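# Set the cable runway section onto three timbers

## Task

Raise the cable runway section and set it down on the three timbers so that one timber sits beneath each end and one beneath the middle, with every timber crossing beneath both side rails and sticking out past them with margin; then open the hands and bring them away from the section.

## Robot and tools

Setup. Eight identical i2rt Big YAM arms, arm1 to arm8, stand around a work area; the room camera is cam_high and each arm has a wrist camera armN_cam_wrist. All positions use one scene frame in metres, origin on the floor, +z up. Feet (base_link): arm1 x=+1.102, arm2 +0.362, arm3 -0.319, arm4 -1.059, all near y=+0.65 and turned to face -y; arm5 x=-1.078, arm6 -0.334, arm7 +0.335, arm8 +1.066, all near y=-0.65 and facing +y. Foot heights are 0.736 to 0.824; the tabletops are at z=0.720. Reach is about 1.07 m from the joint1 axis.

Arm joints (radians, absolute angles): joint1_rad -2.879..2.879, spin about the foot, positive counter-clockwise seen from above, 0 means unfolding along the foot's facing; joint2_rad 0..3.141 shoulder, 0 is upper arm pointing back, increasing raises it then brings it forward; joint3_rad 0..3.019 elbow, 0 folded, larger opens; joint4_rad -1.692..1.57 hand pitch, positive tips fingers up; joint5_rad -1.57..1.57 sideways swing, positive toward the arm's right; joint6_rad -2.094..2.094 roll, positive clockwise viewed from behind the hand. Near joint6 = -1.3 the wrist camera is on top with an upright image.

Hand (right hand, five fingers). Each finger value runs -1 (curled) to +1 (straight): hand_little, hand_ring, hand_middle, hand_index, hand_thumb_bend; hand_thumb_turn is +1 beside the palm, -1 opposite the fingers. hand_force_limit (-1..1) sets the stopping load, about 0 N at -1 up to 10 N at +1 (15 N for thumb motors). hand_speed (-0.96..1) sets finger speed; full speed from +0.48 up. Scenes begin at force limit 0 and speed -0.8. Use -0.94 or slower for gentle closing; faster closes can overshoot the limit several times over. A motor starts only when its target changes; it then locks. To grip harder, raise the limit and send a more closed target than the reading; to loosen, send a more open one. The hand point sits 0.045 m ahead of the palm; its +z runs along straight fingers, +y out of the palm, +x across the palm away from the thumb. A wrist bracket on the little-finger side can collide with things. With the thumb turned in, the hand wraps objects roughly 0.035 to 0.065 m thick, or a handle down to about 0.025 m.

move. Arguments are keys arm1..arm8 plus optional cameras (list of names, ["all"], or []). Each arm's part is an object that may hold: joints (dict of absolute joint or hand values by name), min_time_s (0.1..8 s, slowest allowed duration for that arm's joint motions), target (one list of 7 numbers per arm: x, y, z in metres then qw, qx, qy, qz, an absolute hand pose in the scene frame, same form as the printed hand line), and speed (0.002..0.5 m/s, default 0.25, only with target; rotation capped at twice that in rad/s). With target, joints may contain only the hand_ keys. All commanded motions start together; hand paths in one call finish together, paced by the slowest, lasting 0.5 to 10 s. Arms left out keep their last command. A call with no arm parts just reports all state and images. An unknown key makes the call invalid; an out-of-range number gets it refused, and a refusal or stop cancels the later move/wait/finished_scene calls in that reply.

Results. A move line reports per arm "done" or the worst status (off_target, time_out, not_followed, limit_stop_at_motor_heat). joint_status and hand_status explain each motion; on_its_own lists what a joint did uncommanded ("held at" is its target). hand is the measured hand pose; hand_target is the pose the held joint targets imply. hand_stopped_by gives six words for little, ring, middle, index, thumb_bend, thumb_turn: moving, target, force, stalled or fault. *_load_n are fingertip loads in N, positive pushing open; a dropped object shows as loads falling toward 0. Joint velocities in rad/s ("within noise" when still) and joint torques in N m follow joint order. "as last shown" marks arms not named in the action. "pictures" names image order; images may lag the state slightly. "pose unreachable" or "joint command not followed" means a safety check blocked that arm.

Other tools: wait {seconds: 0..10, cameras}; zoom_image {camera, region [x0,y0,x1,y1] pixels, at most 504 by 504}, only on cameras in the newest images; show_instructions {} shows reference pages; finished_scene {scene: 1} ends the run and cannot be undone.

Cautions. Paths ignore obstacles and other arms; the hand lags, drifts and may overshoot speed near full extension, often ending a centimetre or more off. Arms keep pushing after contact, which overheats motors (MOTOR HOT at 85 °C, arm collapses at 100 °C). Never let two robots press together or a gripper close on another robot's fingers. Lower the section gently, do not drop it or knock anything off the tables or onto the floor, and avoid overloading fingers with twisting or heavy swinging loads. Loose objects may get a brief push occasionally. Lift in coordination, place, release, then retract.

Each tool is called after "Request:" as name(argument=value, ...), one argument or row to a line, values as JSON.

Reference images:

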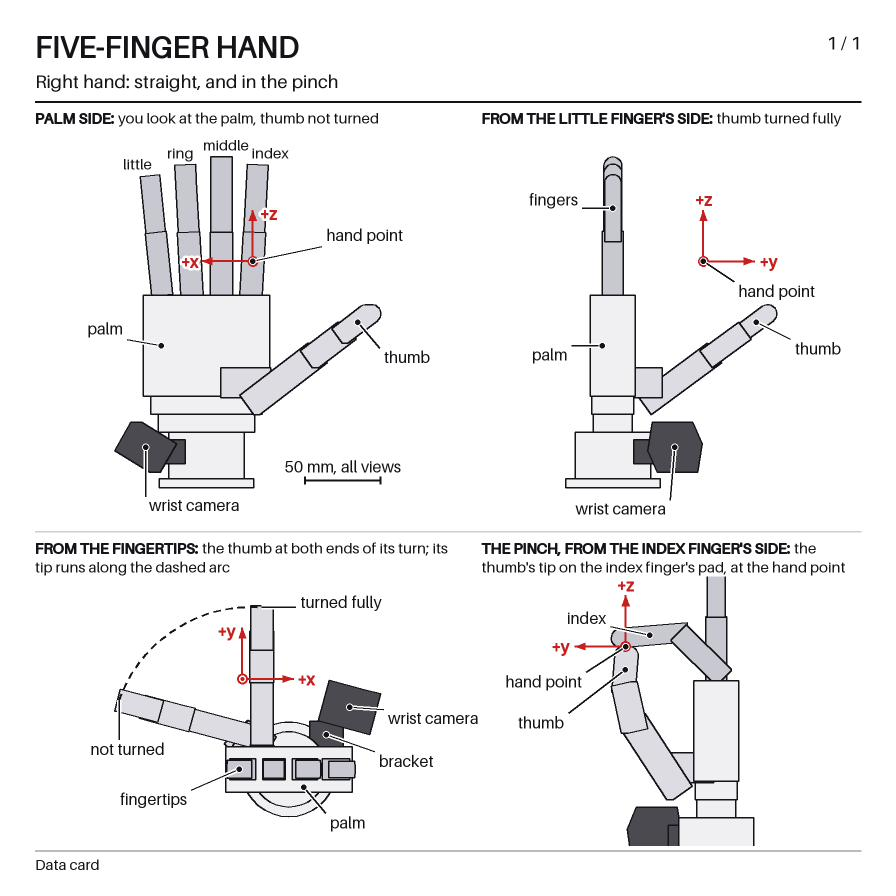

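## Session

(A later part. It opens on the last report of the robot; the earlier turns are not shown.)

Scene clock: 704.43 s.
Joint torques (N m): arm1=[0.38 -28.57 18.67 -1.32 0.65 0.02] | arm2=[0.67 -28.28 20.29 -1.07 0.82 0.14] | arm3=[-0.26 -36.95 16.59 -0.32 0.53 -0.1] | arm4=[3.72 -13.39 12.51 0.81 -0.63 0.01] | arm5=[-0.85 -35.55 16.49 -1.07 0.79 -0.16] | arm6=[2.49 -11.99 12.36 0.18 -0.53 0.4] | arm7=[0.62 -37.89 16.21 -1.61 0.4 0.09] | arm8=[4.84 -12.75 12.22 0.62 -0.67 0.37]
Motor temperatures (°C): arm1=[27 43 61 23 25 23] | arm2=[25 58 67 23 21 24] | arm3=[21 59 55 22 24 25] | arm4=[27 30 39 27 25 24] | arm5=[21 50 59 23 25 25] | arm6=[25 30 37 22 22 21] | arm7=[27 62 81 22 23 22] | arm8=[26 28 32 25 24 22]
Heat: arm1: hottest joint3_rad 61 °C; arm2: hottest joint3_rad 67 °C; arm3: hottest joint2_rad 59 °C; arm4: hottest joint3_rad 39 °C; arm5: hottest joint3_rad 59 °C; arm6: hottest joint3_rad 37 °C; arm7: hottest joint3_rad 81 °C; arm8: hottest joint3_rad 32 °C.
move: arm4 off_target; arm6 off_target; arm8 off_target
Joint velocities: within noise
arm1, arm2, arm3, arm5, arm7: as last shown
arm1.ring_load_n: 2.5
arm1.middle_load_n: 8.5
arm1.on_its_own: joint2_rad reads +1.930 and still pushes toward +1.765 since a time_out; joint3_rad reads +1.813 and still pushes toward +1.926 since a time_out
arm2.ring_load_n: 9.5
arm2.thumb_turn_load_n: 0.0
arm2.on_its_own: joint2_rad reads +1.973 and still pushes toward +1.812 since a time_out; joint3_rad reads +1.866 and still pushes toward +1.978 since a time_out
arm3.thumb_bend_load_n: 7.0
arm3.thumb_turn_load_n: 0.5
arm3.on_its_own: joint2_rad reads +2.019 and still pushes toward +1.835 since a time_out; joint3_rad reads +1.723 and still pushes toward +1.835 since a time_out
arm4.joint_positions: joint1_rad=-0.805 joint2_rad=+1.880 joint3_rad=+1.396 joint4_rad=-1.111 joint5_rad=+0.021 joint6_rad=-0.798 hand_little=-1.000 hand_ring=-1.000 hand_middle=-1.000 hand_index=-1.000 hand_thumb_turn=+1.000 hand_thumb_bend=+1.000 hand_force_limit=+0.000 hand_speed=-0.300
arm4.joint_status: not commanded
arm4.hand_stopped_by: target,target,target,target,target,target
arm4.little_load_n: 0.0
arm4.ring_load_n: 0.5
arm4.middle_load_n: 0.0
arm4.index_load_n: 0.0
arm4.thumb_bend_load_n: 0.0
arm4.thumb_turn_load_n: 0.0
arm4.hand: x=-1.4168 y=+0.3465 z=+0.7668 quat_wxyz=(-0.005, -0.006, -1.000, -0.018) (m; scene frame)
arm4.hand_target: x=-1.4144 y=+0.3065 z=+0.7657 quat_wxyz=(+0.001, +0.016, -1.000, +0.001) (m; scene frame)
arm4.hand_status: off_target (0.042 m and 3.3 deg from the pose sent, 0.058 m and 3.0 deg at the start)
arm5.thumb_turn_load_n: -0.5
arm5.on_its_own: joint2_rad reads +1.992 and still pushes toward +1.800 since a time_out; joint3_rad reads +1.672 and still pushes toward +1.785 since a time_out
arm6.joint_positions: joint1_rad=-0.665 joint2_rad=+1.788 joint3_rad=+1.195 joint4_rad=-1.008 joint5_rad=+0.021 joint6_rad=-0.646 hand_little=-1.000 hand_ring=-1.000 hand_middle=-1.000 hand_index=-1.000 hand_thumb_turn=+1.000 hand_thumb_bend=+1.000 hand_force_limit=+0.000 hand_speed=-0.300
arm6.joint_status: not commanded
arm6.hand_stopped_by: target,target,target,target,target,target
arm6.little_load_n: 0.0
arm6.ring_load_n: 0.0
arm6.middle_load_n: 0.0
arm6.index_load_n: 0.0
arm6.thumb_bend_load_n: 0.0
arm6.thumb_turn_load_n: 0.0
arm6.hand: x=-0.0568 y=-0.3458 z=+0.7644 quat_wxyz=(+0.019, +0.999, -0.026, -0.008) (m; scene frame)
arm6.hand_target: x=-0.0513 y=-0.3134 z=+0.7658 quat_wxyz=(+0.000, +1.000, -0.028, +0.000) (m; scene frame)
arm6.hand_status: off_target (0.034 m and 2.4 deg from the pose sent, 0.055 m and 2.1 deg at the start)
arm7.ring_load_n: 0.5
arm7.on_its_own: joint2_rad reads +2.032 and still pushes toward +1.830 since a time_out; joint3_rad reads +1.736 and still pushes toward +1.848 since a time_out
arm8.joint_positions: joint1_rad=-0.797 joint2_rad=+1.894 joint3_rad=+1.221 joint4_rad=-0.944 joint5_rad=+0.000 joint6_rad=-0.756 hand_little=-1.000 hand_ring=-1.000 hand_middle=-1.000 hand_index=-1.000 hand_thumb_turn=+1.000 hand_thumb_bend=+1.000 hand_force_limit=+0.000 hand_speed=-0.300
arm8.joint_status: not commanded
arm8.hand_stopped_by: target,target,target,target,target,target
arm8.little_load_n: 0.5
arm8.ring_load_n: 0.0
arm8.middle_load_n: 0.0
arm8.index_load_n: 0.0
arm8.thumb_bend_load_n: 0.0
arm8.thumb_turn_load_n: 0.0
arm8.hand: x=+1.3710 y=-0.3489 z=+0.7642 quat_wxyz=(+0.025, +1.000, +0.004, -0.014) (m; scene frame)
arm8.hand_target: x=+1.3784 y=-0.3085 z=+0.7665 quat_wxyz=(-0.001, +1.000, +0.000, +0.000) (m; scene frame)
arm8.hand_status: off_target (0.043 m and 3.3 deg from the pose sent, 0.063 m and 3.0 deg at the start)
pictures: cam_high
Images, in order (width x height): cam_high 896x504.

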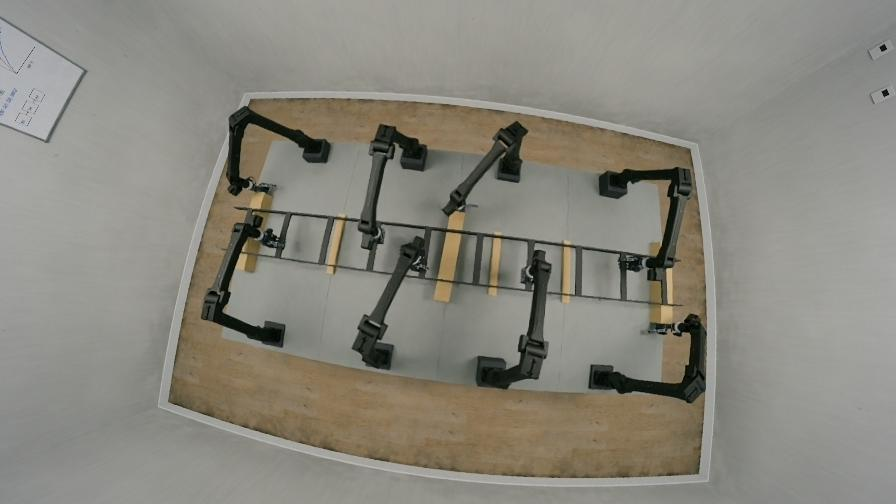

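Request:
move(
  arm1={"joints": {"joint2_rad": 1.961, "joint3_rad": 1.769, "joint4_rad": -1.398}, "min_time_s": 4},
  arm2={"joints": {"joint2_rad": 2.012, "joint3_rad": 1.8235, "joint4_rad": -1.425}, "min_time_s": 4},
  arm3={"joints": {"joint2_rad": 2.0624, "joint3_rad": 1.688, "joint4_rad": -1.2586}, "min_time_s": 4},
  arm5={"joints": {"joint2_rad": 2.0356, "joint3_rad": 1.635, "joint4_rad": -1.218}, "min_time_s": 4},
  arm7={"joints": {"joint2_rad": 2.069, "joint3_rad": 1.706, "joint4_rad": -1.239}, "min_time_s": 4},
  cameras=["cam_high", "arm1_cam_wrist", "arm7_cam_wrist", "arm5_cam_wrist"],
)

Scene clock: 713.27 s.
Joint torques (N m): arm1=[-0.15 -16.32 8.28 0.65 0.45 0.03] | arm2=[0.85 -16.85 8.72 1.06 0.32 0.14] | arm3=[-0.21 -20.01 7.01 0.55 0.1 -0.09] | arm4=[3.72 -13.33 12.48 0.8 -0.64 0.01] | arm5=[-0.91 -19.14 6.53 0.72 0.39 -0.14] | arm6=[2.49 -11.87 12.4 0.18 -0.52 0.37] | arm7=[1.14 -20.07 6.89 0.79 0.21 0.1] | arm8=[4.84 -12.86 12.22 0.64 -0.66 0.37]
Motor temperatures (°C): arm1=[27 43 60 23 25 23] | arm2=[25 56 65 23 21 24] | arm3=[21 59 54 22 24 25] | arm4=[27 29 39 27 26 24] | arm5=[21 50 58 23 25 25] | arm6=[25 30 38 22 22 21] | arm7=[27 62 79 22 23 22] | arm8=[26 29 35 25 24 22]
Heat: arm1: hottest joint3_rad 60 °C; arm2: hottest joint3_rad 65 °C; arm3: hottest joint2_rad 59 °C; arm4: hottest joint3_rad 39 °C; arm5: hottest joint3_rad 58 °C; arm6: hottest joint3_rad 38 °C; arm7: hottest joint3_rad 79 °C; arm8: hottest joint3_rad 35 °C.
move: arm1 done; arm2 done; arm3 done; arm5 done; arm7 done
Joint velocities: within noise
arm1.joint_positions: joint1_rad=-0.003 joint2_rad=+1.956 joint3_rad=+1.773 joint4_rad=-1.426 joint5_rad=-0.003 joint6_rad=-1.549 hand_little=-0.364 hand_ring=-0.310 hand_middle=-0.292 hand_index=-0.266 hand_thumb_turn=-1.000 hand_thumb_bend=+0.312 hand_force_limit=+0.400 hand_speed=-0.880
arm1.joint_status: all done
arm1.hand_stopped_by: force,force,force,force,force,target
arm1.little_load_n: 0.0
arm1.ring_load_n: 0.0
arm1.middle_load_n: 3.0
arm1.index_load_n: 0.5
arm1.thumb_bend_load_n: 1.0
arm1.thumb_turn_load_n: 0.0
arm1.hand: x=+1.0505 y=+0.0937 z=+0.8481 quat_wxyz=(-0.021, +0.705, -0.709, -0.015) (m; scene frame)
arm1.hand_target: x=+1.0536 y=+0.0916 z=+0.8441 quat_wxyz=(-0.015, +0.703, -0.710, -0.017) (m; scene frame)
arm1.hand_status: not commanded
arm2.joint_positions: joint1_rad=-0.274 joint2_rad=+2.007 joint3_rad=+1.835 joint4_rad=-1.455 joint5_rad=-0.018 joint6_rad=-1.861 hand_little=-0.410 hand_ring=-0.352 hand_middle=-0.308 hand_index=-0.293 hand_thumb_turn=-1.000 hand_thumb_bend=+0.325 hand_force_limit=+0.400 hand_speed=-0.880
arm2.joint_status: all done
arm2.hand_stopped_by: force,force,force,force,force,target
arm2.little_load_n: 0.0
arm2.ring_load_n: 0.0
arm2.middle_load_n: 7.0
arm2.index_load_n: 0.0
arm2.thumb_bend_load_n: 2.0
arm2.thumb_turn_load_n: 0.0
arm2.hand: x=+0.1363 y=+0.0980 z=+0.8555 quat_wxyz=(-0.031, +0.709, -0.704, -0.010) (m; scene frame)
arm2.hand_target: x=+0.1350 y=+0.0995 z=+0.8487 quat_wxyz=(-0.030, +0.703, -0.710, -0.011) (m; scene frame)
arm2.hand_status: not commanded
arm3.joint_positions: joint1_rad=-0.162 joint2_rad=+2.053 joint3_rad=+1.688 joint4_rad=-1.273 joint5_rad=-0.011 joint6_rad=-1.722 hand_little=-0.331 hand_ring=-0.284 hand_middle=-0.264 hand_index=-0.246 hand_thumb_turn=-1.000 hand_thumb_bend=+0.207 hand_force_limit=+0.400 hand_speed=-0.880
arm3.joint_status: all done
arm3.hand_stopped_by: force,force,force,force,force,target
arm3.little_load_n: 0.0
arm3.ring_load_n: 0.5
arm3.middle_load_n: 8.0
arm3.index_load_n: 0.0
arm3.thumb_bend_load_n: 6.0
arm3.thumb_turn_load_n: 0.0
arm3.hand: x=-0.4748 y=+0.0929 z=+0.8524 quat_wxyz=(-0.030, +0.702, -0.711, -0.015) (m; scene frame)
arm3.hand_target: x=-0.4721 y=+0.0892 z=+0.8466 quat_wxyz=(-0.027, +0.703, -0.710, -0.014) (m; scene frame)
arm3.hand_status: not commanded
arm4, arm6, arm8: as last shown
arm4.ring_load_n: 0.0
arm5.joint_positions: joint1_rad=+0.077 joint2_rad=+2.023 joint3_rad=+1.642 joint4_rad=-1.245 joint5_rad=+0.002 joint6_rad=-1.504 hand_little=-0.364 hand_ring=-0.293 hand_middle=-0.259 hand_index=-0.226 hand_thumb_turn=-1.000 hand_thumb_bend=+0.206 hand_force_limit=+0.400 hand_speed=-0.880
arm5.joint_status: all done
arm5.hand_stopped_by: force,force,force,force,force,target
arm5.little_load_n: 0.0
arm5.ring_load_n: 0.0
arm5.middle_load_n: 6.0
arm5.index_load_n: 2.5
arm5.thumb_bend_load_n: 2.5
arm5.thumb_turn_load_n: 0.0
arm5.hand: x=-1.0543 y=-0.0920 z=+0.8584 quat_wxyz=(+0.019, +0.708, +0.706, -0.019) (m; scene frame)
arm5.hand_target: x=-1.0473 y=-0.0926 z=+0.8495 quat_wxyz=(+0.024, +0.710, +0.704, -0.018) (m; scene frame)
arm5.hand_status: not commanded
arm7.joint_positions: joint1_rad=-0.087 joint2_rad=+2.061 joint3_rad=+1.715 joint4_rad=-1.255 joint5_rad=-0.010 joint6_rad=-1.692 hand_little=-0.272 hand_ring=-0.243 hand_middle=-0.229 hand_index=-0.218 hand_thumb_turn=-1.000 hand_thumb_bend=+0.207 hand_force_limit=+0.400 hand_speed=-0.880
arm7.joint_status: all done
arm7.hand_stopped_by: force,force,force,force,force,target
arm7.little_load_n: 0.0
arm7.ring_load_n: 0.0
arm7.middle_load_n: 0.0
arm7.index_load_n: 4.0
arm7.thumb_bend_load_n: 6.0
arm7.thumb_turn_load_n: 0.0
arm7.hand: x=+0.4746 y=-0.0841 z=+0.8533 quat_wxyz=(+0.006, +0.711, +0.703, -0.017) (m; scene frame)
arm7.hand_target: x=+0.4694 y=-0.0843 z=+0.8456 quat_wxyz=(+0.009, +0.711, +0.703, -0.017) (m; scene frame)
arm7.hand_status: not commanded
arm8.little_load_n: 0.0
pictures: arm1_cam_wrist, arm5_cam_wrist, arm7_cam_wrist, cam_high
Images, in order (width x height): arm1_cam_wrist 896x504, arm5_cam_wrist 896x504, arm7_cam_wrist 896x504, cam_high 896x504.

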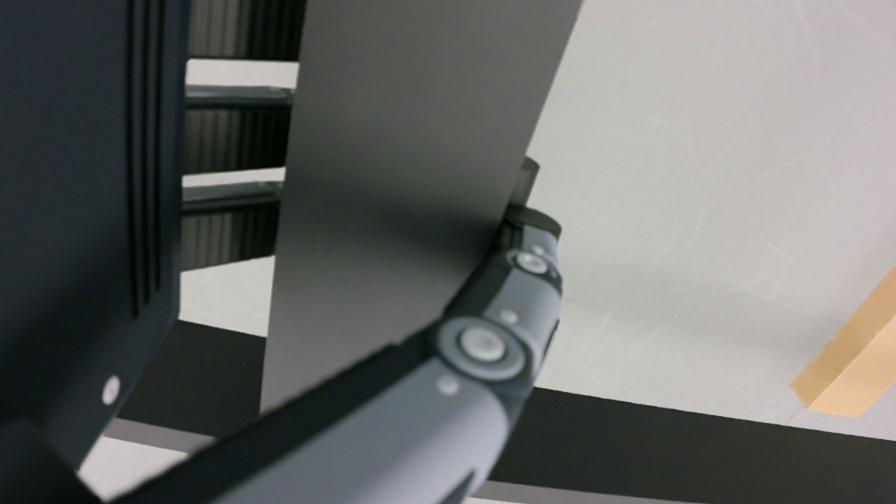

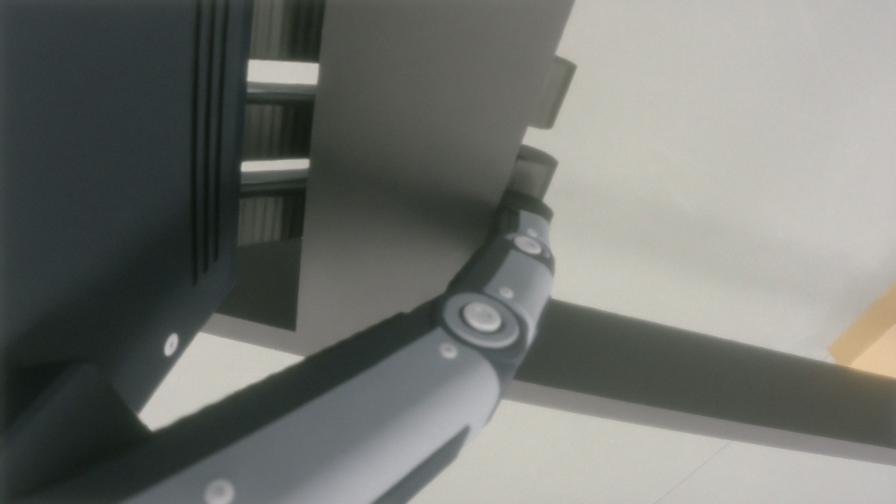

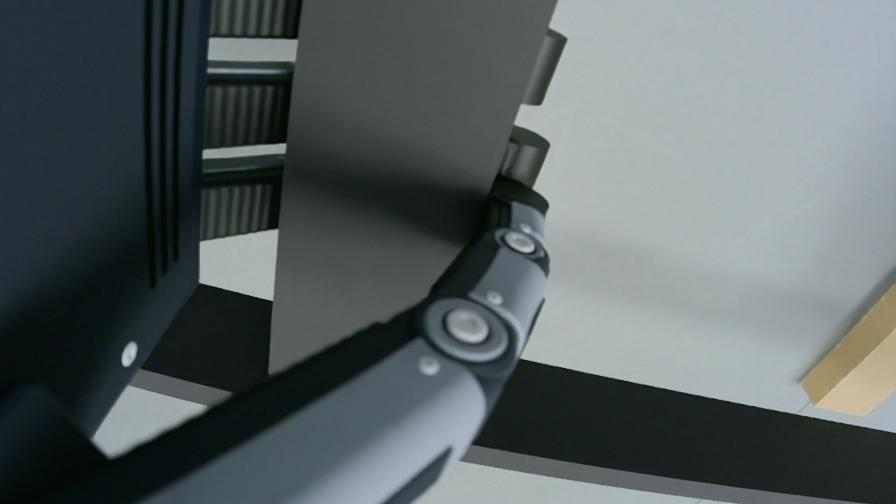

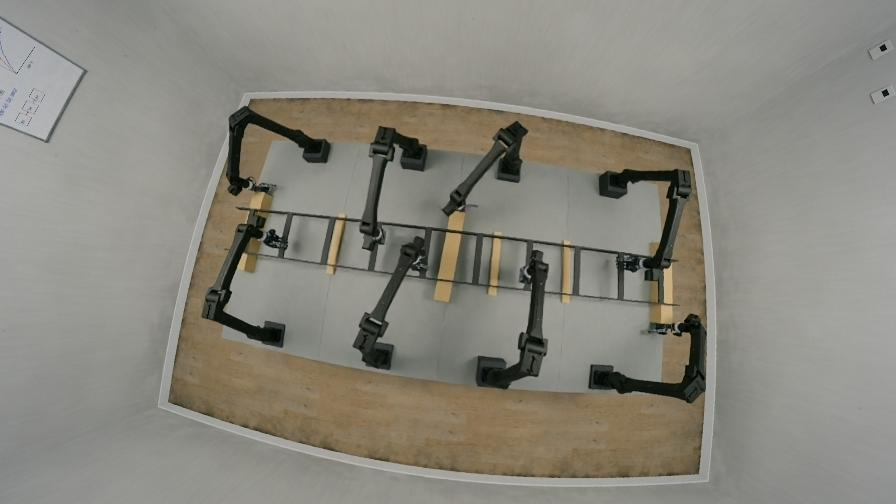

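Request:
move(
  arm1={"joints": {"hand_little": 1, "hand_ring": 1, "hand_middle": 1, "hand_index": 1, "hand_thumb_bend": 1, "hand_speed": -0.5}},
  arm2={"joints": {"hand_little": 1, "hand_ring": 1, "hand_middle": 1, "hand_index": 1, "hand_thumb_bend": 1, "hand_speed": -0.5}},
  arm3={"joints": {"hand_little": 1, "hand_ring": 1, "hand_middle": 1, "hand_index": 1, "hand_thumb_bend": 1, "hand_speed": -0.5}},
  arm5={"joints": {"hand_little": 1, "hand_ring": 1, "hand_middle": 1, "hand_index": 1, "hand_thumb_bend": 1, "hand_speed": -0.5}},
  arm7={"joints": {"hand_little": 1, "hand_ring": 1, "hand_middle": 1, "hand_index": 1, "hand_thumb_bend": 1, "hand_speed": -0.5}},
  arm8={"target": [1.38, -0.46, 0.775, 0, 1, 0, 0], "speed": 0.15},
  arm6={"target": [-0.053, -0.46, 0.775, 0, 0.9996, -0.0288, 0], "speed": 0.15},
  arm4={"target": [-1.416, 0.46, 0.775, 0, -0.0166, 0.9999, 0], "speed": 0.15},
  cameras=["arm1_cam_wrist", "arm2_cam_wrist", "arm3_cam_wrist", "arm5_cam_wrist", "arm7_cam_wrist"],
)

Scene clock: 727.53 s.
Joint torques (N m): arm1=[-0.15 -16.32 8.24 0.58 0.24 0.03] | arm2=[0.85 -16.91 8.69 1.01 0.31 0.14] | arm3=[-0.09 -20.01 7.01 0.59 0.06 -0.1] | arm4=[-0.85 -13.45 6.15 1.14 -0.04 -0.24] | arm5=[-0.79 -19.08 6.54 0.75 0.15 -0.15] | arm6=[0.03 -12.16 6.68 0.55 -0.15 -0.05] | arm7=[1.2 -19.96 7.04 0.72 0.19 0.09] | arm8=[1.44 -14.27 5.09 0.65 -0.06 -0.31]
Motor temperatures (°C): arm1=[27 43 55 23 25 23] | arm2=[25 49 55 23 21 24] | arm3=[21 53 49 22 24 25] | arm4=[27 29 39 26 26 24] | arm5=[21 47 50 23 24 25] | arm6=[25 30 39 22 22 21] | arm7=[27 55 68 22 23 22] | arm8=[25 29 37 25 24 22]
Heat: arm1: hottest joint3_rad 55 °C; arm2: hottest joint3_rad 55 °C; arm3: hottest joint2_rad 53 °C; arm4: hottest joint3_rad 39 °C; arm5: hottest joint3_rad 50 °C; arm6: hottest joint3_rad 39 °C; arm7: hottest joint3_rad 68 °C; arm8: hottest joint3_rad 37 °C.
move: arm1 done; arm2 done; arm3 done; arm4 done; arm5 done; arm6 off_target; arm7 done; arm8 off_target
Joint velocities: within noise
arm1.joint_positions: joint1_rad=-0.003 joint2_rad=+1.956 joint3_rad=+1.773 joint4_rad=-1.426 joint5_rad=+0.003 joint6_rad=-1.555 hand_little=+1.000 hand_ring=+1.000 hand_middle=+1.000 hand_index=+1.000 hand_thumb_turn=-1.000 hand_thumb_bend=+1.000 hand_force_limit=+0.400 hand_speed=-0.500
arm1.joint_status: all done
arm1.hand_stopped_by: target,target,target,target,target,target
arm1.little_load_n: 0.0
arm1.ring_load_n: 0.0
arm1.middle_load_n: 0.0
arm1.index_load_n: 0.0
arm1.thumb_bend_load_n: 0.0
arm1.thumb_turn_load_n: 0.0
arm1.hand: x=+1.0491 y=+0.0933 z=+0.8484 quat_wxyz=(-0.019, +0.707, -0.707, -0.017) (m; scene frame)
arm1.hand_target: x=+1.0534 y=+0.0912 z=+0.8441 quat_wxyz=(-0.015, +0.706, -0.708, -0.017) (m; scene frame)
arm1.hand_status: not commanded
arm2.joint_positions: joint1_rad=-0.274 joint2_rad=+2.007 joint3_rad=+1.835 joint4_rad=-1.455 joint5_rad=-0.023 joint6_rad=-1.866 hand_little=+1.000 hand_ring=+1.000 hand_middle=+1.000 hand_index=+1.000 hand_thumb_turn=-1.000 hand_thumb_bend=+1.000 hand_force_limit=+0.400 hand_speed=-0.500
arm2.joint_status: all done
arm2.hand_stopped_by: target,target,target,target,target,target
arm2.little_load_n: 0.0
arm2.ring_load_n: -0.5
arm2.middle_load_n: 0.0
arm2.index_load_n: 0.0
arm2.thumb_bend_load_n: 0.0
arm2.thumb_turn_load_n: 0.0
arm2.hand: x=+0.1371 y=+0.0975 z=+0.8552 quat_wxyz=(-0.032, +0.711, -0.702, -0.008) (m; scene frame)
arm2.hand_target: x=+0.1356 y=+0.0990 z=+0.8484 quat_wxyz=(-0.031, +0.705, -0.709, -0.009) (m; scene frame)
arm2.hand_status: not commanded
arm3.joint_positions: joint1_rad=-0.162 joint2_rad=+2.053 joint3_rad=+1.688 joint4_rad=-1.273 joint5_rad=-0.009 joint6_rad=-1.728 hand_little=+1.000 hand_ring=+1.000 hand_middle=+1.000 hand_index=+1.000 hand_thumb_turn=-1.000 hand_thumb_bend=+1.000 hand_force_limit=+0.400 hand_speed=-0.500
arm3.joint_status: all done
arm3.hand_stopped_by: target,target,target,target,target,target
arm3.little_load_n: 0.0
arm3.ring_load_n: 0.0
arm3.middle_load_n: 0.0
arm3.index_load_n: 0.0
arm3.thumb_bend_load_n: 0.0
arm3.thumb_turn_load_n: 0.0
arm3.hand: x=-0.4753 y=+0.0926 z=+0.8524 quat_wxyz=(-0.030, +0.704, -0.709, -0.015) (m; scene frame)
arm3.hand_target: x=-0.4725 y=+0.0889 z=+0.8466 quat_wxyz=(-0.027, +0.706, -0.708, -0.015) (m; scene frame)
arm3.hand_status: not commanded
arm4.joint_positions: joint1_rad=-0.974 joint2_rad=+1.685 joint3_rad=+1.154 joint4_rad=-1.041 joint5_rad=-0.010 joint6_rad=-1.007 hand_little=-1.000 hand_ring=-1.000 hand_middle=-1.000 hand_index=-1.000 hand_thumb_turn=+1.000 hand_thumb_bend=+1.000 hand_force_limit=+0.000 hand_speed=-0.300
arm4.joint_status: not commanded
arm4.hand_stopped_by: target,target,target,target,target,target
arm4.little_load_n: 0.0
arm4.ring_load_n: 0.0
arm4.middle_load_n: 0.0
arm4.index_load_n: 0.0
arm4.thumb_bend_load_n: -0.5
arm4.thumb_turn_load_n: 0.0
arm4.hand: x=-1.4122 y=+0.4533 z=+0.7775 quat_wxyz=(-0.007, +0.014, -1.000, +0.002) (m; scene frame)
arm4.hand_target: x=-1.4142 y=+0.4577 z=+0.7745 quat_wxyz=(-0.004, +0.016, -1.000, +0.005) (m; scene frame)
arm4.hand_status: done (0.008 m and 0.8 deg from the pose sent, 0.114 m and 3.3 deg at the start)
arm5.joint_positions: joint1_rad=+0.077 joint2_rad=+2.023 joint3_rad=+1.642 joint4_rad=-1.245 joint5_rad=+0.008 joint6_rad=-1.514 hand_little=+1.000 hand_ring=+1.000 hand_middle=+1.000 hand_index=+1.000 hand_thumb_turn=-1.000 hand_thumb_bend=+1.000 hand_force_limit=+0.400 hand_speed=-0.500
arm5.joint_status: all done
arm5.hand_stopped_by: target,target,target,target,target,target
arm5.little_load_n: 0.0
arm5.ring_load_n: 0.0
arm5.middle_load_n: 0.0
arm5.index_load_n: 0.0
arm5.thumb_bend_load_n: 0.0
arm5.thumb_turn_load_n: 0.0
arm5.hand: x=-1.0526 y=-0.0913 z=+0.8587 quat_wxyz=(+0.021, +0.705, +0.709, -0.017) (m; scene frame)
arm5.hand_target: x=-1.0470 y=-0.0920 z=+0.8494 quat_wxyz=(+0.024, +0.707, +0.707, -0.018) (m; scene frame)
arm5.hand_status: not commanded
arm6.joint_positions: joint1_rad=-0.857 joint2_rad=+1.585 joint3_rad=+0.946 joint4_rad=-0.953 joint5_rad=-0.002 joint6_rad=-0.815 hand_little=-1.000 hand_ring=-1.000 hand_middle=-1.000 hand_index=-1.000 hand_thumb_turn=+1.000 hand_thumb_bend=+1.000 hand_force_limit=+0.000 hand_speed=-0.300
arm6.joint_status: not commanded
arm6.hand_stopped_by: target,target,target,target,target,target
arm6.little_load_n: 0.0
arm6.ring_load_n: 0.0
arm6.middle_load_n: 0.0
arm6.index_load_n: 0.0
arm6.thumb_bend_load_n: 0.0
arm6.thumb_turn_load_n: 0.0
arm6.hand: x=-0.0615 y=-0.4594 z=+0.7714 quat_wxyz=(+0.007, +0.999, -0.037, -0.016) (m; scene frame)
arm6.hand_target: x=-0.0552 y=-0.4575 z=+0.7747 quat_wxyz=(-0.005, +0.999, -0.034, -0.004) (m; scene frame)
arm6.hand_status: off_target (0.009 m and 2.2 deg from the pose sent, 0.115 m and 2.4 deg at the start)
arm7.joint_positions: joint1_rad=-0.087 joint2_rad=+2.061 joint3_rad=+1.713 joint4_rad=-1.266 joint5_rad=-0.010 joint6_rad=-1.703 hand_little=+1.000 hand_ring=+1.000 hand_middle=+1.000 hand_index=+1.000 hand_thumb_turn=-1.000 hand_thumb_bend=+1.000 hand_force_limit=+0.400 hand_speed=-0.500
arm7.joint_status: all done
arm7.hand_stopped_by: target,target,target,target,target,target
arm7.little_load_n: 0.0
arm7.ring_load_n: 0.0
arm7.middle_load_n: 0.5
arm7.index_load_n: 0.0
arm7.thumb_bend_load_n: 0.0
arm7.thumb_turn_load_n: 0.0
arm7.hand: x=+0.4745 y=-0.0869 z=+0.8531 quat_wxyz=(+0.010, +0.707, +0.707, -0.022) (m; scene frame)
arm7.hand_target: x=+0.4692 y=-0.0864 z=+0.8459 quat_wxyz=(+0.012, +0.707, +0.707, -0.021) (m; scene frame)
arm7.hand_status: not commanded
arm8.joint_positions: joint1_rad=-0.991 joint2_rad=+1.727 joint3_rad=+0.985 joint4_rad=-0.851 joint5_rad=-0.026 joint6_rad=-0.917 hand_little=-1.000 hand_ring=-1.000 hand_middle=-1.000 hand_index=-1.000 hand_thumb_turn=+1.000 hand_thumb_bend=+1.000 hand_force_limit=+0.000 hand_speed=-0.300
arm8.joint_status: not commanded
arm8.hand_stopped_by: target,target,target,target,target,target
arm8.little_load_n: 0.0
arm8.ring_load_n: 0.0
arm8.middle_load_n: 0.0
arm8.index_load_n: 0.0
arm8.thumb_bend_load_n: 0.0
arm8.thumb_turn_load_n: 0.0
arm8.hand: x=+1.3733 y=-0.4558 z=+0.7693 quat_wxyz=(+0.004, +1.000, -0.012, -0.014) (m; scene frame)
arm8.hand_target: x=+1.3778 y=-0.4573 z=+0.7744 quat_wxyz=(-0.005, +1.000, -0.006, -0.004) (m; scene frame)
arm8.hand_status: off_target (0.010 m and 2.2 deg from the pose sent, 0.112 m and 3.3 deg at the start)
pictures: arm1_cam_wrist, arm2_cam_wrist, arm3_cam_wrist, arm5_cam_wrist, arm7_cam_wrist
Images, in order (width x height): arm1_cam_wrist 896x504, arm2_cam_wrist 896x504, arm3_cam_wrist 896x504, arm5_cam_wrist 896x504, arm7_cam_wrist 896x504.

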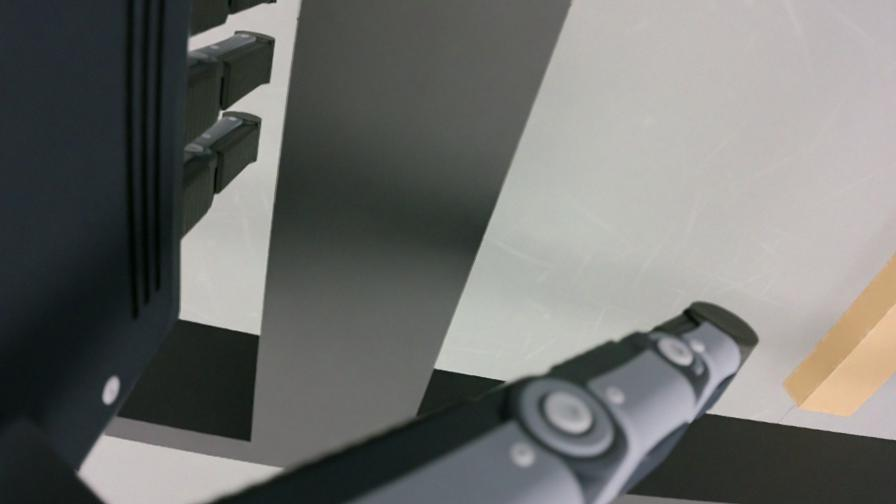

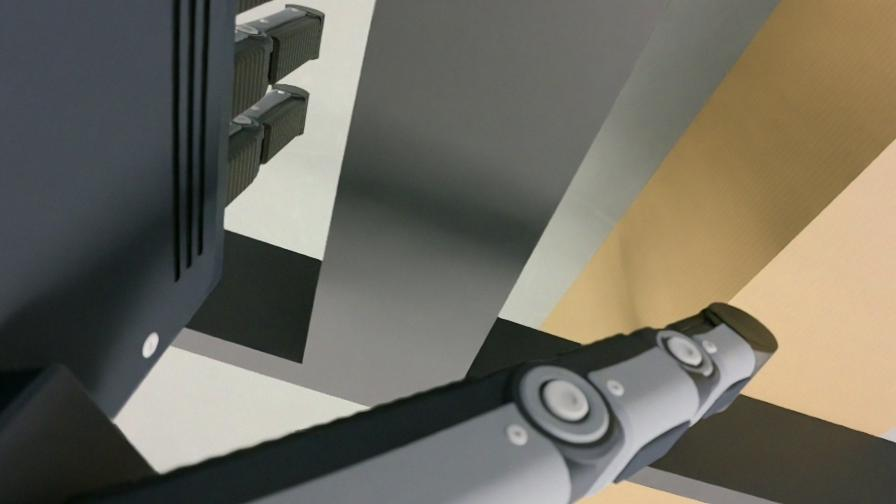

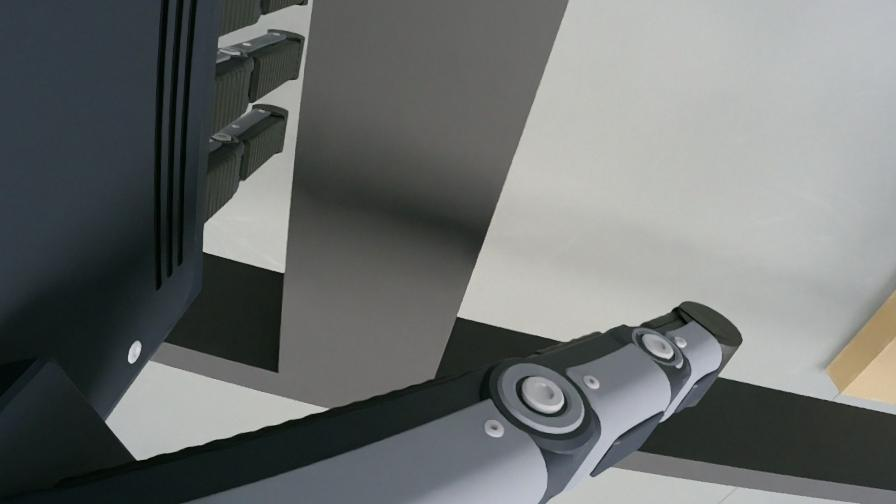

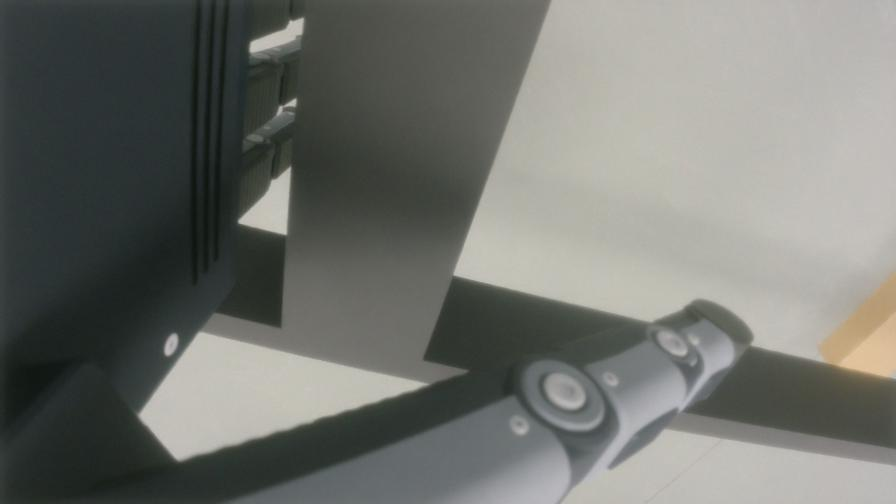

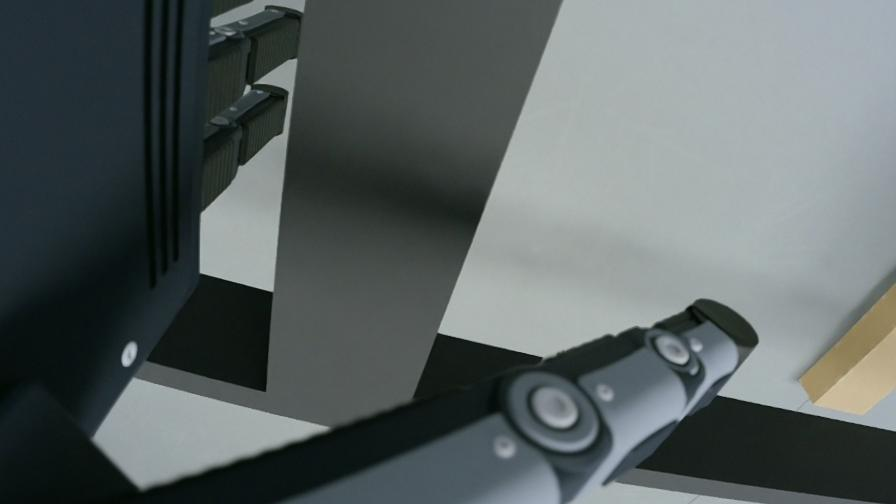

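Request:
move(
  arm1={"target": [1.060, 0.091, 0.847, -0.015, 0.7069, -0.7069, -0.015], "speed": 0.05},
  arm2={"target": [0.137, 0.098, 0.850, -0.02, 0.7069, -0.7069, -0.015], "speed": 0.05},
  arm3={"target": [-0.4665, 0.089, 0.848, -0.02, 0.7069, -0.7069, -0.015], "speed": 0.05},
  arm5={"target": [-1.056, -0.092, 0.850, 0.02, 0.7069, 0.7069, -0.018], "speed": 0.05},
  arm7={"target": [0.462, -0.0864, 0.848, 0.012, 0.7069, 0.7069, -0.018], "speed": 0.05},
  arm8={"target": [1.37, -0.48, 0.95, 0, 1, 0, 0], "speed": 0.3},
  arm6={"target": [-0.06, -0.48, 0.95, 0, 0.9996, -0.0288, 0], "speed": 0.3},
  arm4={"target": [-1.41, 0.48, 0.95, 0, -0.0166, 0.9999, 0], "speed": 0.3},
  cameras=["arm5_cam_wrist", "arm7_cam_wrist"],
)

Scene clock: 737.10 s.
Joint torques (N m): arm1=[-0.09 -16.5 8.5 0.57 0.15 0.07] | arm2=[1.44 -17.73 8.72 1.01 0.37 0.18] | arm3=[0.62 -20.95 6.93 0.58 0.09 -0.02] | arm4=[-1.14 -9.82 12.21 -0.13 0.17 -0.24] | arm5=[0.32 -19.25 6.35 0.96 -0.06 -0.02] | arm6=[-0.15 -9 12.26 -0.61 0.12 -0.06] | arm7=[0.67 -20.6 6.9 0.85 0.24 0.09] | arm8=[0.91 -10.17 11.89 -0.29 0.1 -0.31]
Motor temperatures (°C): arm1=[27 43 52 23 25 23] | arm2=[25 46 51 23 21 24] | arm3=[21 51 47 22 24 25] | arm4=[27 29 38 26 25 24] | arm5=[21 45 47 23 24 25] | arm6=[25 30 39 22 22 21] | arm7=[27 51 63 22 23 22] | arm8=[25 29 35 25 23 22]
Heat: arm1: hottest joint3_rad 52 °C; arm2: hottest joint3_rad 51 °C; arm3: hottest joint2_rad 51 °C; arm4: hottest joint3_rad 38 °C; arm5: hottest joint3_rad 47 °C; arm6: hottest joint3_rad 39 °C; arm7: hottest joint3_rad 63 °C; arm8: hottest joint3_rad 35 °C.
move: arm1 done; arm2 done; arm3 done; arm4 off_target; arm5 done; arm6 off_target; arm7 done; arm8 off_target
Joint velocities: within noise
arm1.joint_positions: joint1_rad=+0.008 joint2_rad=+1.956 joint3_rad=+1.773 joint4_rad=-1.426 joint5_rad=+0.003 joint6_rad=-1.555 hand_little=+1.000 hand_ring=+1.000 hand_middle=+1.000 hand_index=+1.000 hand_thumb_turn=-1.000 hand_thumb_bend=+1.000 hand_force_limit=+0.400 hand_speed=-0.500
arm1.joint_status: not commanded
arm1.hand_stopped_by: target,target,target,target,target,target
arm1.little_load_n: 0.0
arm1.ring_load_n: 0.0
arm1.middle_load_n: 0.0
arm1.index_load_n: 0.0
arm1.thumb_bend_load_n: 0.0
arm1.thumb_turn_load_n: 0.0
arm1.hand: x=+1.0551 y=+0.0928 z=+0.8484 quat_wxyz=(-0.019, +0.711, -0.703, -0.017) (m; scene frame)
arm1.hand_target: x=+1.0599 y=+0.0907 z=+0.8470 quat_wxyz=(-0.015, +0.709, -0.705, -0.015) (m; scene frame)
arm1.hand_status: done (0.005 m and 0.8 deg from the pose sent, 0.011 m and 0.5 deg at the start)
arm2.joint_positions: joint1_rad=-0.274 joint2_rad=+2.007 joint3_rad=+1.819 joint4_rad=-1.435 joint5_rad=-0.004 joint6_rad=-1.866 hand_little=+1.000 hand_ring=+1.000 hand_middle=+1.000 hand_index=+1.000 hand_thumb_turn=-1.000 hand_thumb_bend=+1.000 hand_force_limit=+0.400 hand_speed=-0.500
arm2.joint_status: not commanded
arm2.hand_stopped_by: target,target,target,target,target,target
arm2.little_load_n: 0.0
arm2.ring_load_n: 0.0
arm2.middle_load_n: 0.0
arm2.index_load_n: 0.0
arm2.thumb_bend_load_n: 0.0
arm2.thumb_turn_load_n: -0.5
arm2.hand: x=+0.1336 y=+0.0984 z=+0.8504 quat_wxyz=(-0.026, +0.711, -0.702, -0.015) (m; scene frame)
arm2.hand_target: x=+0.1370 y=+0.0977 z=+0.8499 quat_wxyz=(-0.020, +0.707, -0.707, -0.015) (m; scene frame)
arm2.hand_status: done (0.003 m and 1.0 deg from the pose sent, 0.005 m and 1.8 deg at the start)
arm3.joint_positions: joint1_rad=-0.159 joint2_rad=+2.053 joint3_rad=+1.672 joint4_rad=-1.258 joint5_rad=-0.002 joint6_rad=-1.728 hand_little=+1.000 hand_ring=+1.000 hand_middle=+1.000 hand_index=+1.000 hand_thumb_turn=-1.000 hand_thumb_bend=+1.000 hand_force_limit=+0.400 hand_speed=-0.500
arm3.joint_status: not commanded
arm3.hand_stopped_by: target,target,target,target,target,target
arm3.little_load_n: 0.0
arm3.ring_load_n: 0.0
arm3.middle_load_n: 0.0
arm3.index_load_n: 0.0
arm3.thumb_bend_load_n: 0.0
arm3.thumb_turn_load_n: 0.0
arm3.hand: x=-0.4747 y=+0.0949 z=+0.8471 quat_wxyz=(-0.028, +0.705, -0.708, -0.019) (m; scene frame)
arm3.hand_target: x=-0.4665 y=+0.0891 z=+0.8481 quat_wxyz=(-0.020, +0.707, -0.706, -0.015) (m; scene frame)
arm3.hand_status: done (0.010 m and 1.1 deg from the pose sent, 0.011 m and 1.2 deg at the start)
arm4.joint_positions: joint1_rad=-0.999 joint2_rad=+1.476 joint3_rad=+1.356 joint4_rad=-1.453 joint5_rad=+0.000 joint6_rad=-1.037 hand_little=-1.000 hand_ring=-1.000 hand_middle=-1.000 hand_index=-1.000 hand_thumb_turn=+1.000 hand_thumb_bend=+1.000 hand_force_limit=+0.000 hand_speed=-0.300
arm4.joint_status: not commanded
arm4.hand_stopped_by: target,target,target,target,target,target
arm4.little_load_n: 0.0
arm4.ring_load_n: 0.0
arm4.middle_load_n: 0.0
arm4.index_load_n: 0.0
arm4.thumb_bend_load_n: 0.0
arm4.thumb_turn_load_n: 0.0
arm4.hand: x=-1.3962 y=+0.4801 z=+0.9406 quat_wxyz=(-0.005, +0.017, -1.000, -0.002) (m; scene frame)
arm4.hand_target: x=-1.4097 y=+0.4803 z=+0.9498 quat_wxyz=(+0.001, +0.017, -1.000, +0.000) (m; scene frame)
arm4.hand_status: off_target (0.017 m and 0.6 deg from the pose sent, 0.175 m and 0.8 deg at the start)
arm5.joint_positions: joint1_rad=+0.077 joint2_rad=+2.023 joint3_rad=+1.642 joint4_rad=-1.245 joint5_rad=+0.008 joint6_rad=-1.514 hand_little=+1.000 hand_ring=+1.000 hand_middle=+1.000 hand_index=+1.000 hand_thumb_turn=-1.000 hand_thumb_bend=+1.000 hand_force_limit=+0.400 hand_speed=-0.500
arm5.joint_status: not commanded
arm5.hand_stopped_by: target,target,target,target,target,target
arm5.little_load_n: 0.0
arm5.ring_load_n: 0.0
arm5.middle_load_n: 0.0
arm5.index_load_n: 0.0
arm5.thumb_bend_load_n: 0.0
arm5.thumb_turn_load_n: 0.0
arm5.hand: x=-1.0526 y=-0.0913 z=+0.8587 quat_wxyz=(+0.021, +0.705, +0.709, -0.017) (m; scene frame)
arm5.hand_target: x=-1.0560 y=-0.0921 z=+0.8501 quat_wxyz=(+0.020, +0.707, +0.707, -0.018) (m; scene frame)
arm5.hand_status: done (0.009 m and 0.4 deg from the pose sent, 0.009 m and 0.4 deg at the start)
arm6.joint_positions: joint1_rad=-0.881 joint2_rad=+1.333 joint3_rad=+1.152 joint4_rad=-1.401 joint5_rad=+0.006 joint6_rad=-0.851 hand_little=-1.000 hand_ring=-1.000 hand_middle=-1.000 hand_index=-1.000 hand_thumb_turn=+1.000 hand_thumb_bend=+1.000 hand_force_limit=+0.000 hand_speed=-0.300
arm6.joint_status: not commanded
arm6.hand_stopped_by: target,target,target,target,target,target
arm6.little_load_n: 0.0
arm6.ring_load_n: 0.0
arm6.middle_load_n: 0.0
arm6.index_load_n: 0.0
arm6.thumb_bend_load_n: 0.0
arm6.thumb_turn_load_n: 0.0
arm6.hand: x=-0.0711 y=-0.4833 z=+0.9367 quat_wxyz=(+0.007, +0.999, -0.031, -0.009) (m; scene frame)
arm6.hand_target: x=-0.0604 y=-0.4804 z=+0.9497 quat_wxyz=(+0.000, +1.000, -0.029, +0.000) (m; scene frame)
arm6.hand_status: off_target (0.018 m and 1.3 deg from the pose sent, 0.180 m and 2.2 deg at the start)
arm7.joint_positions: joint1_rad=-0.075 joint2_rad=+2.061 joint3_rad=+1.707 joint4_rad=-1.266 joint5_rad=-0.008 joint6_rad=-1.694 hand_little=+1.000 hand_ring=+1.000 hand_middle=+1.000 hand_index=+1.000 hand_thumb_turn=-1.000 hand_thumb_bend=+1.000 hand_force_limit=+0.400 hand_speed=-0.500
arm7.joint_status: not commanded
arm7.hand_stopped_by: target,target,target,target,target,target
arm7.little_load_n: 0.0
arm7.ring_load_n: 0.0
arm7.middle_load_n: 0.0
arm7.index_load_n: 0.0
arm7.thumb_bend_load_n: 0.0
arm7.thumb_turn_load_n: 0.0
arm7.hand: x=+0.4674 y=-0.0884 z=+0.8512 quat_wxyz=(+0.012, +0.706, +0.707, -0.024) (m; scene frame)
arm7.hand_target: x=+0.4620 y=-0.0866 z=+0.8479 quat_wxyz=(+0.012, +0.707, +0.707, -0.018) (m; scene frame)
arm7.hand_status: done (0.007 m and 0.7 deg from the pose sent, 0.013 m and 0.5 deg at the start)
arm8.joint_positions: joint1_rad=-1.019 joint2_rad=+1.425 joint3_rad=+1.115 joint4_rad=-1.295 joint5_rad=-0.015 joint6_rad=-0.962 hand_little=-1.000 hand_ring=-1.000 hand_middle=-1.000 hand_index=-1.000 hand_thumb_turn=+1.000 hand_thumb_bend=+1.000 hand_force_limit=+0.000 hand_speed=-0.300
arm8.joint_status: not commanded
arm8.hand_stopped_by: target,target,target,target,target,target
arm8.little_load_n: 0.0
arm8.ring_load_n: 0.0
arm8.middle_load_n: 0.0
arm8.index_load_n: 0.0
arm8.thumb_bend_load_n: 0.0
arm8.thumb_turn_load_n: 0.0
arm8.hand: x=+1.3528 y=-0.4851 z=+0.9333 quat_wxyz=(+0.011, +1.000, -0.004, -0.017) (m; scene frame)
arm8.hand_target: x=+1.3690 y=-0.4808 z=+0.9499 quat_wxyz=(+0.001, +1.000, +0.000, +0.000) (m; scene frame)
arm8.hand_status: off_target (0.025 m and 2.4 deg from the pose sent, 0.182 m and 2.2 deg at the start)
pictures: arm5_cam_wrist, arm7_cam_wrist
Images, in order (width x height): arm5_cam_wrist 896x504, arm7_cam_wrist 896x504.

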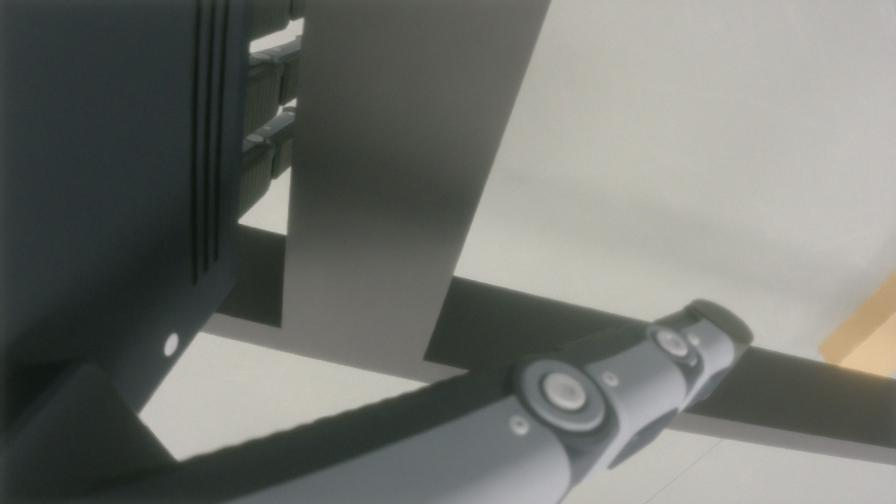

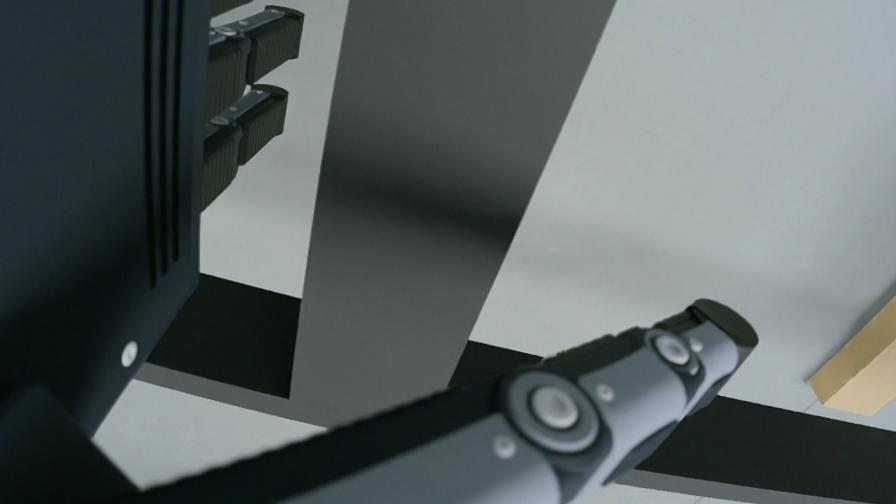

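Request:
move(
  arm5={"target": [-1.076, -0.092, 0.850, 0.02, 0.7069, 0.7069, -0.018], "speed": 0.05},
  cameras=["arm5_cam_wrist", "arm3_cam_wrist", "arm1_cam_wrist", "arm2_cam_wrist"],
)

Scene clock: 742.77 s.
Joint torques (N m): arm1=[0.21 -16.67 8.57 0.55 0.16 0.03] | arm2=[1.49 -17.61 8.73 0.99 0.39 0.17] | arm3=[0.56 -21.01 6.94 0.59 0.09 -0.02] | arm4=[-1.14 -9.82 12.21 -0.08 0.17 -0.25] | arm5=[0.97 -18.84 6.84 0.83 -0.07 -0.02] | arm6=[-0.21 -8.88 12.19 -0.68 0.13 -0.05] | arm7=[1.32 -20.48 6.76 0.91 0.23 0.15] | arm8=[0.79 -10.17 11.86 -0.35 0.1 -0.31]
Motor temperatures (°C): arm1=[27 43 51 23 24 23] | arm2=[24 45 49 23 20 24] | arm3=[21 50 45 22 24 25] | arm4=[27 29 39 26 25 24] | arm5=[21 45 45 23 24 25] | arm6=[25 30 40 22 22 21] | arm7=[27 50 60 22 23 22] | arm8=[25 28 36 25 23 22]
Heat: arm1: hottest joint3_rad 51 °C; arm2: hottest joint3_rad 49 °C; arm3: hottest joint2_rad 50 °C; arm4: hottest joint3_rad 39 °C; arm5: hottest joint2_rad 45 °C; arm6: hottest joint3_rad 40 °C; arm7: hottest joint3_rad 60 °C; arm8: hottest joint3_rad 36 °C.
move: arm5 off_target
Joint velocities: within noise
arm1, arm2, arm3, arm4, arm6, arm7, arm8: as last shown
arm1.little_load_n: 0.5
arm2.thumb_turn_load_n: 0.0
arm3.hand: x=-0.4745 y=+0.0948 z=+0.8471 quat_wxyz=(-0.028, +0.705, -0.708, -0.019) (m; scene frame)
arm3.hand_target: x=-0.4664 y=+0.0891 z=+0.8481 quat_wxyz=(-0.020, +0.707, -0.706, -0.015) (m; scene frame)
arm4.joint_positions: joint1_rad=-0.999 joint2_rad=+1.476 joint3_rad=+1.356 joint4_rad=-1.453 joint5_rad=+0.000 joint6_rad=-1.039 hand_little=-1.000 hand_ring=-1.000 hand_middle=-1.000 hand_index=-1.000 hand_thumb_turn=+1.000 hand_thumb_bend=+1.000 hand_force_limit=+0.000 hand_speed=-0.300
arm4.hand: x=-1.3963 y=+0.4801 z=+0.9406 quat_wxyz=(-0.005, +0.018, -1.000, -0.002) (m; scene frame)
arm4.hand_target: x=-1.4098 y=+0.4804 z=+0.9498 quat_wxyz=(+0.001, +0.017, -1.000, +0.000) (m; scene frame)
arm5.joint_positions: joint1_rad=+0.099 joint2_rad=+2.023 joint3_rad=+1.642 joint4_rad=-1.245 joint5_rad=+0.007 joint6_rad=-1.481 hand_little=+1.000 hand_ring=+1.000 hand_middle=+1.000 hand_index=+1.000 hand_thumb_turn=-1.000 hand_thumb_bend=+1.000 hand_force_limit=+0.400 hand_speed=-0.500
arm5.joint_status: not commanded
arm5.hand_stopped_by: target,target,target,target,target,target
arm5.little_load_n: 0.0
arm5.ring_load_n: 0.0
arm5.middle_load_n: 0.0
arm5.index_load_n: 0.0
arm5.thumb_bend_load_n: 0.0
arm5.thumb_turn_load_n: 0.0
arm5.hand: x=-1.0666 y=-0.0929 z=+0.8588 quat_wxyz=(+0.020, +0.708, +0.706, -0.017) (m; scene frame)
arm5.hand_target: x=-1.0758 y=-0.0922 z=+0.8501 quat_wxyz=(+0.020, +0.707, +0.707, -0.018) (m; scene frame)
arm5.hand_status: off_target (0.013 m and 0.2 deg from the pose sent, 0.025 m and 0.4 deg at the start)
arm8.index_load_n: 0.5
pictures: arm1_cam_wrist, arm2_cam_wrist, arm3_cam_wrist, arm5_cam_wrist
Images, in order (width x height): arm1_cam_wrist 896x504, arm2_cam_wrist 896x504, arm3_cam_wrist 896x504, arm5_cam_wrist 896x504.

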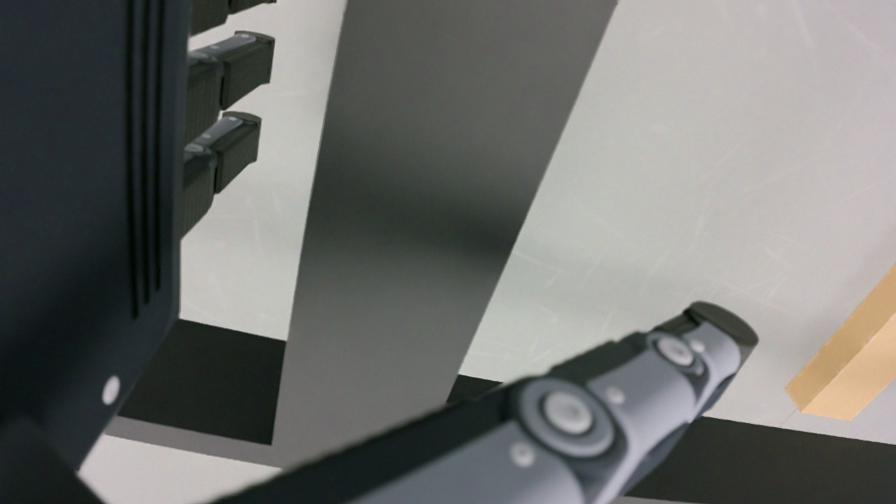

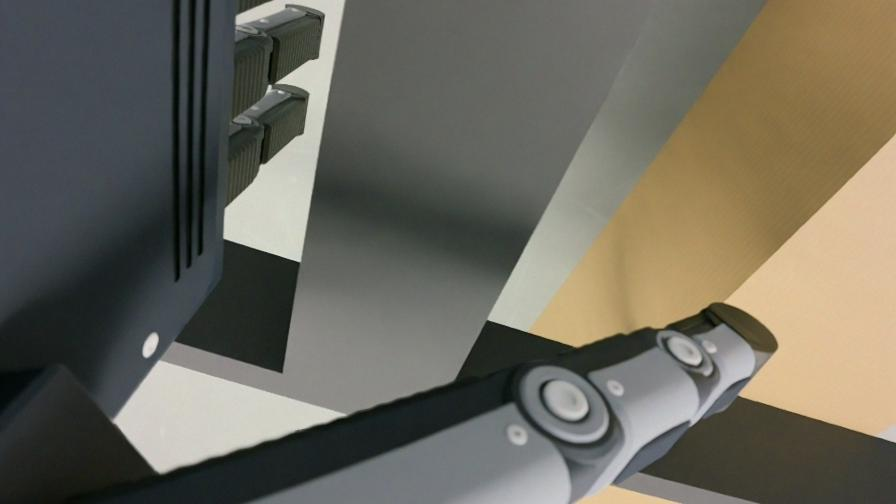

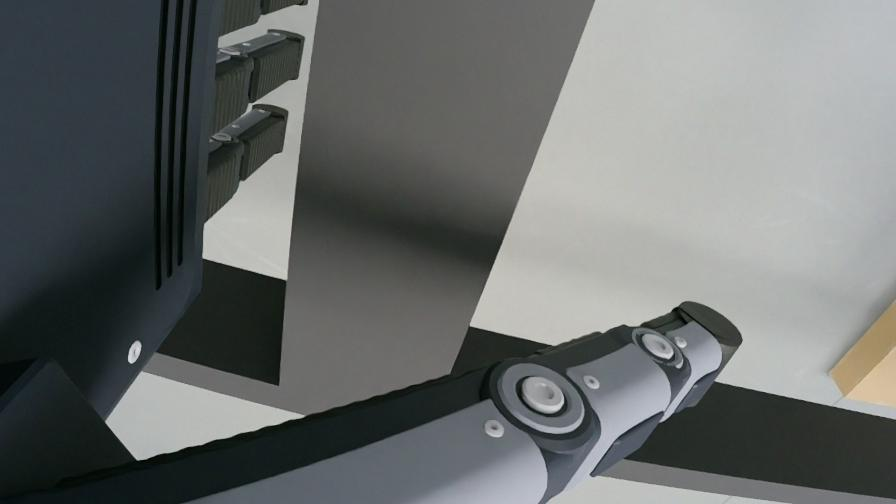

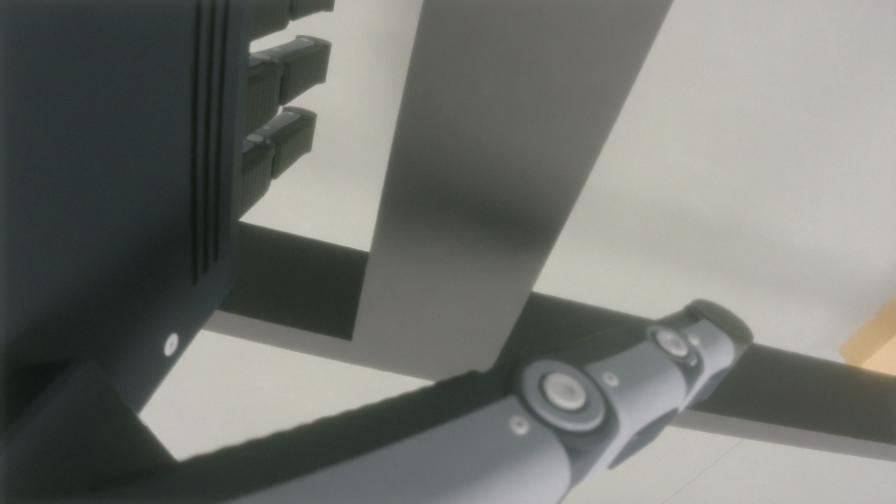

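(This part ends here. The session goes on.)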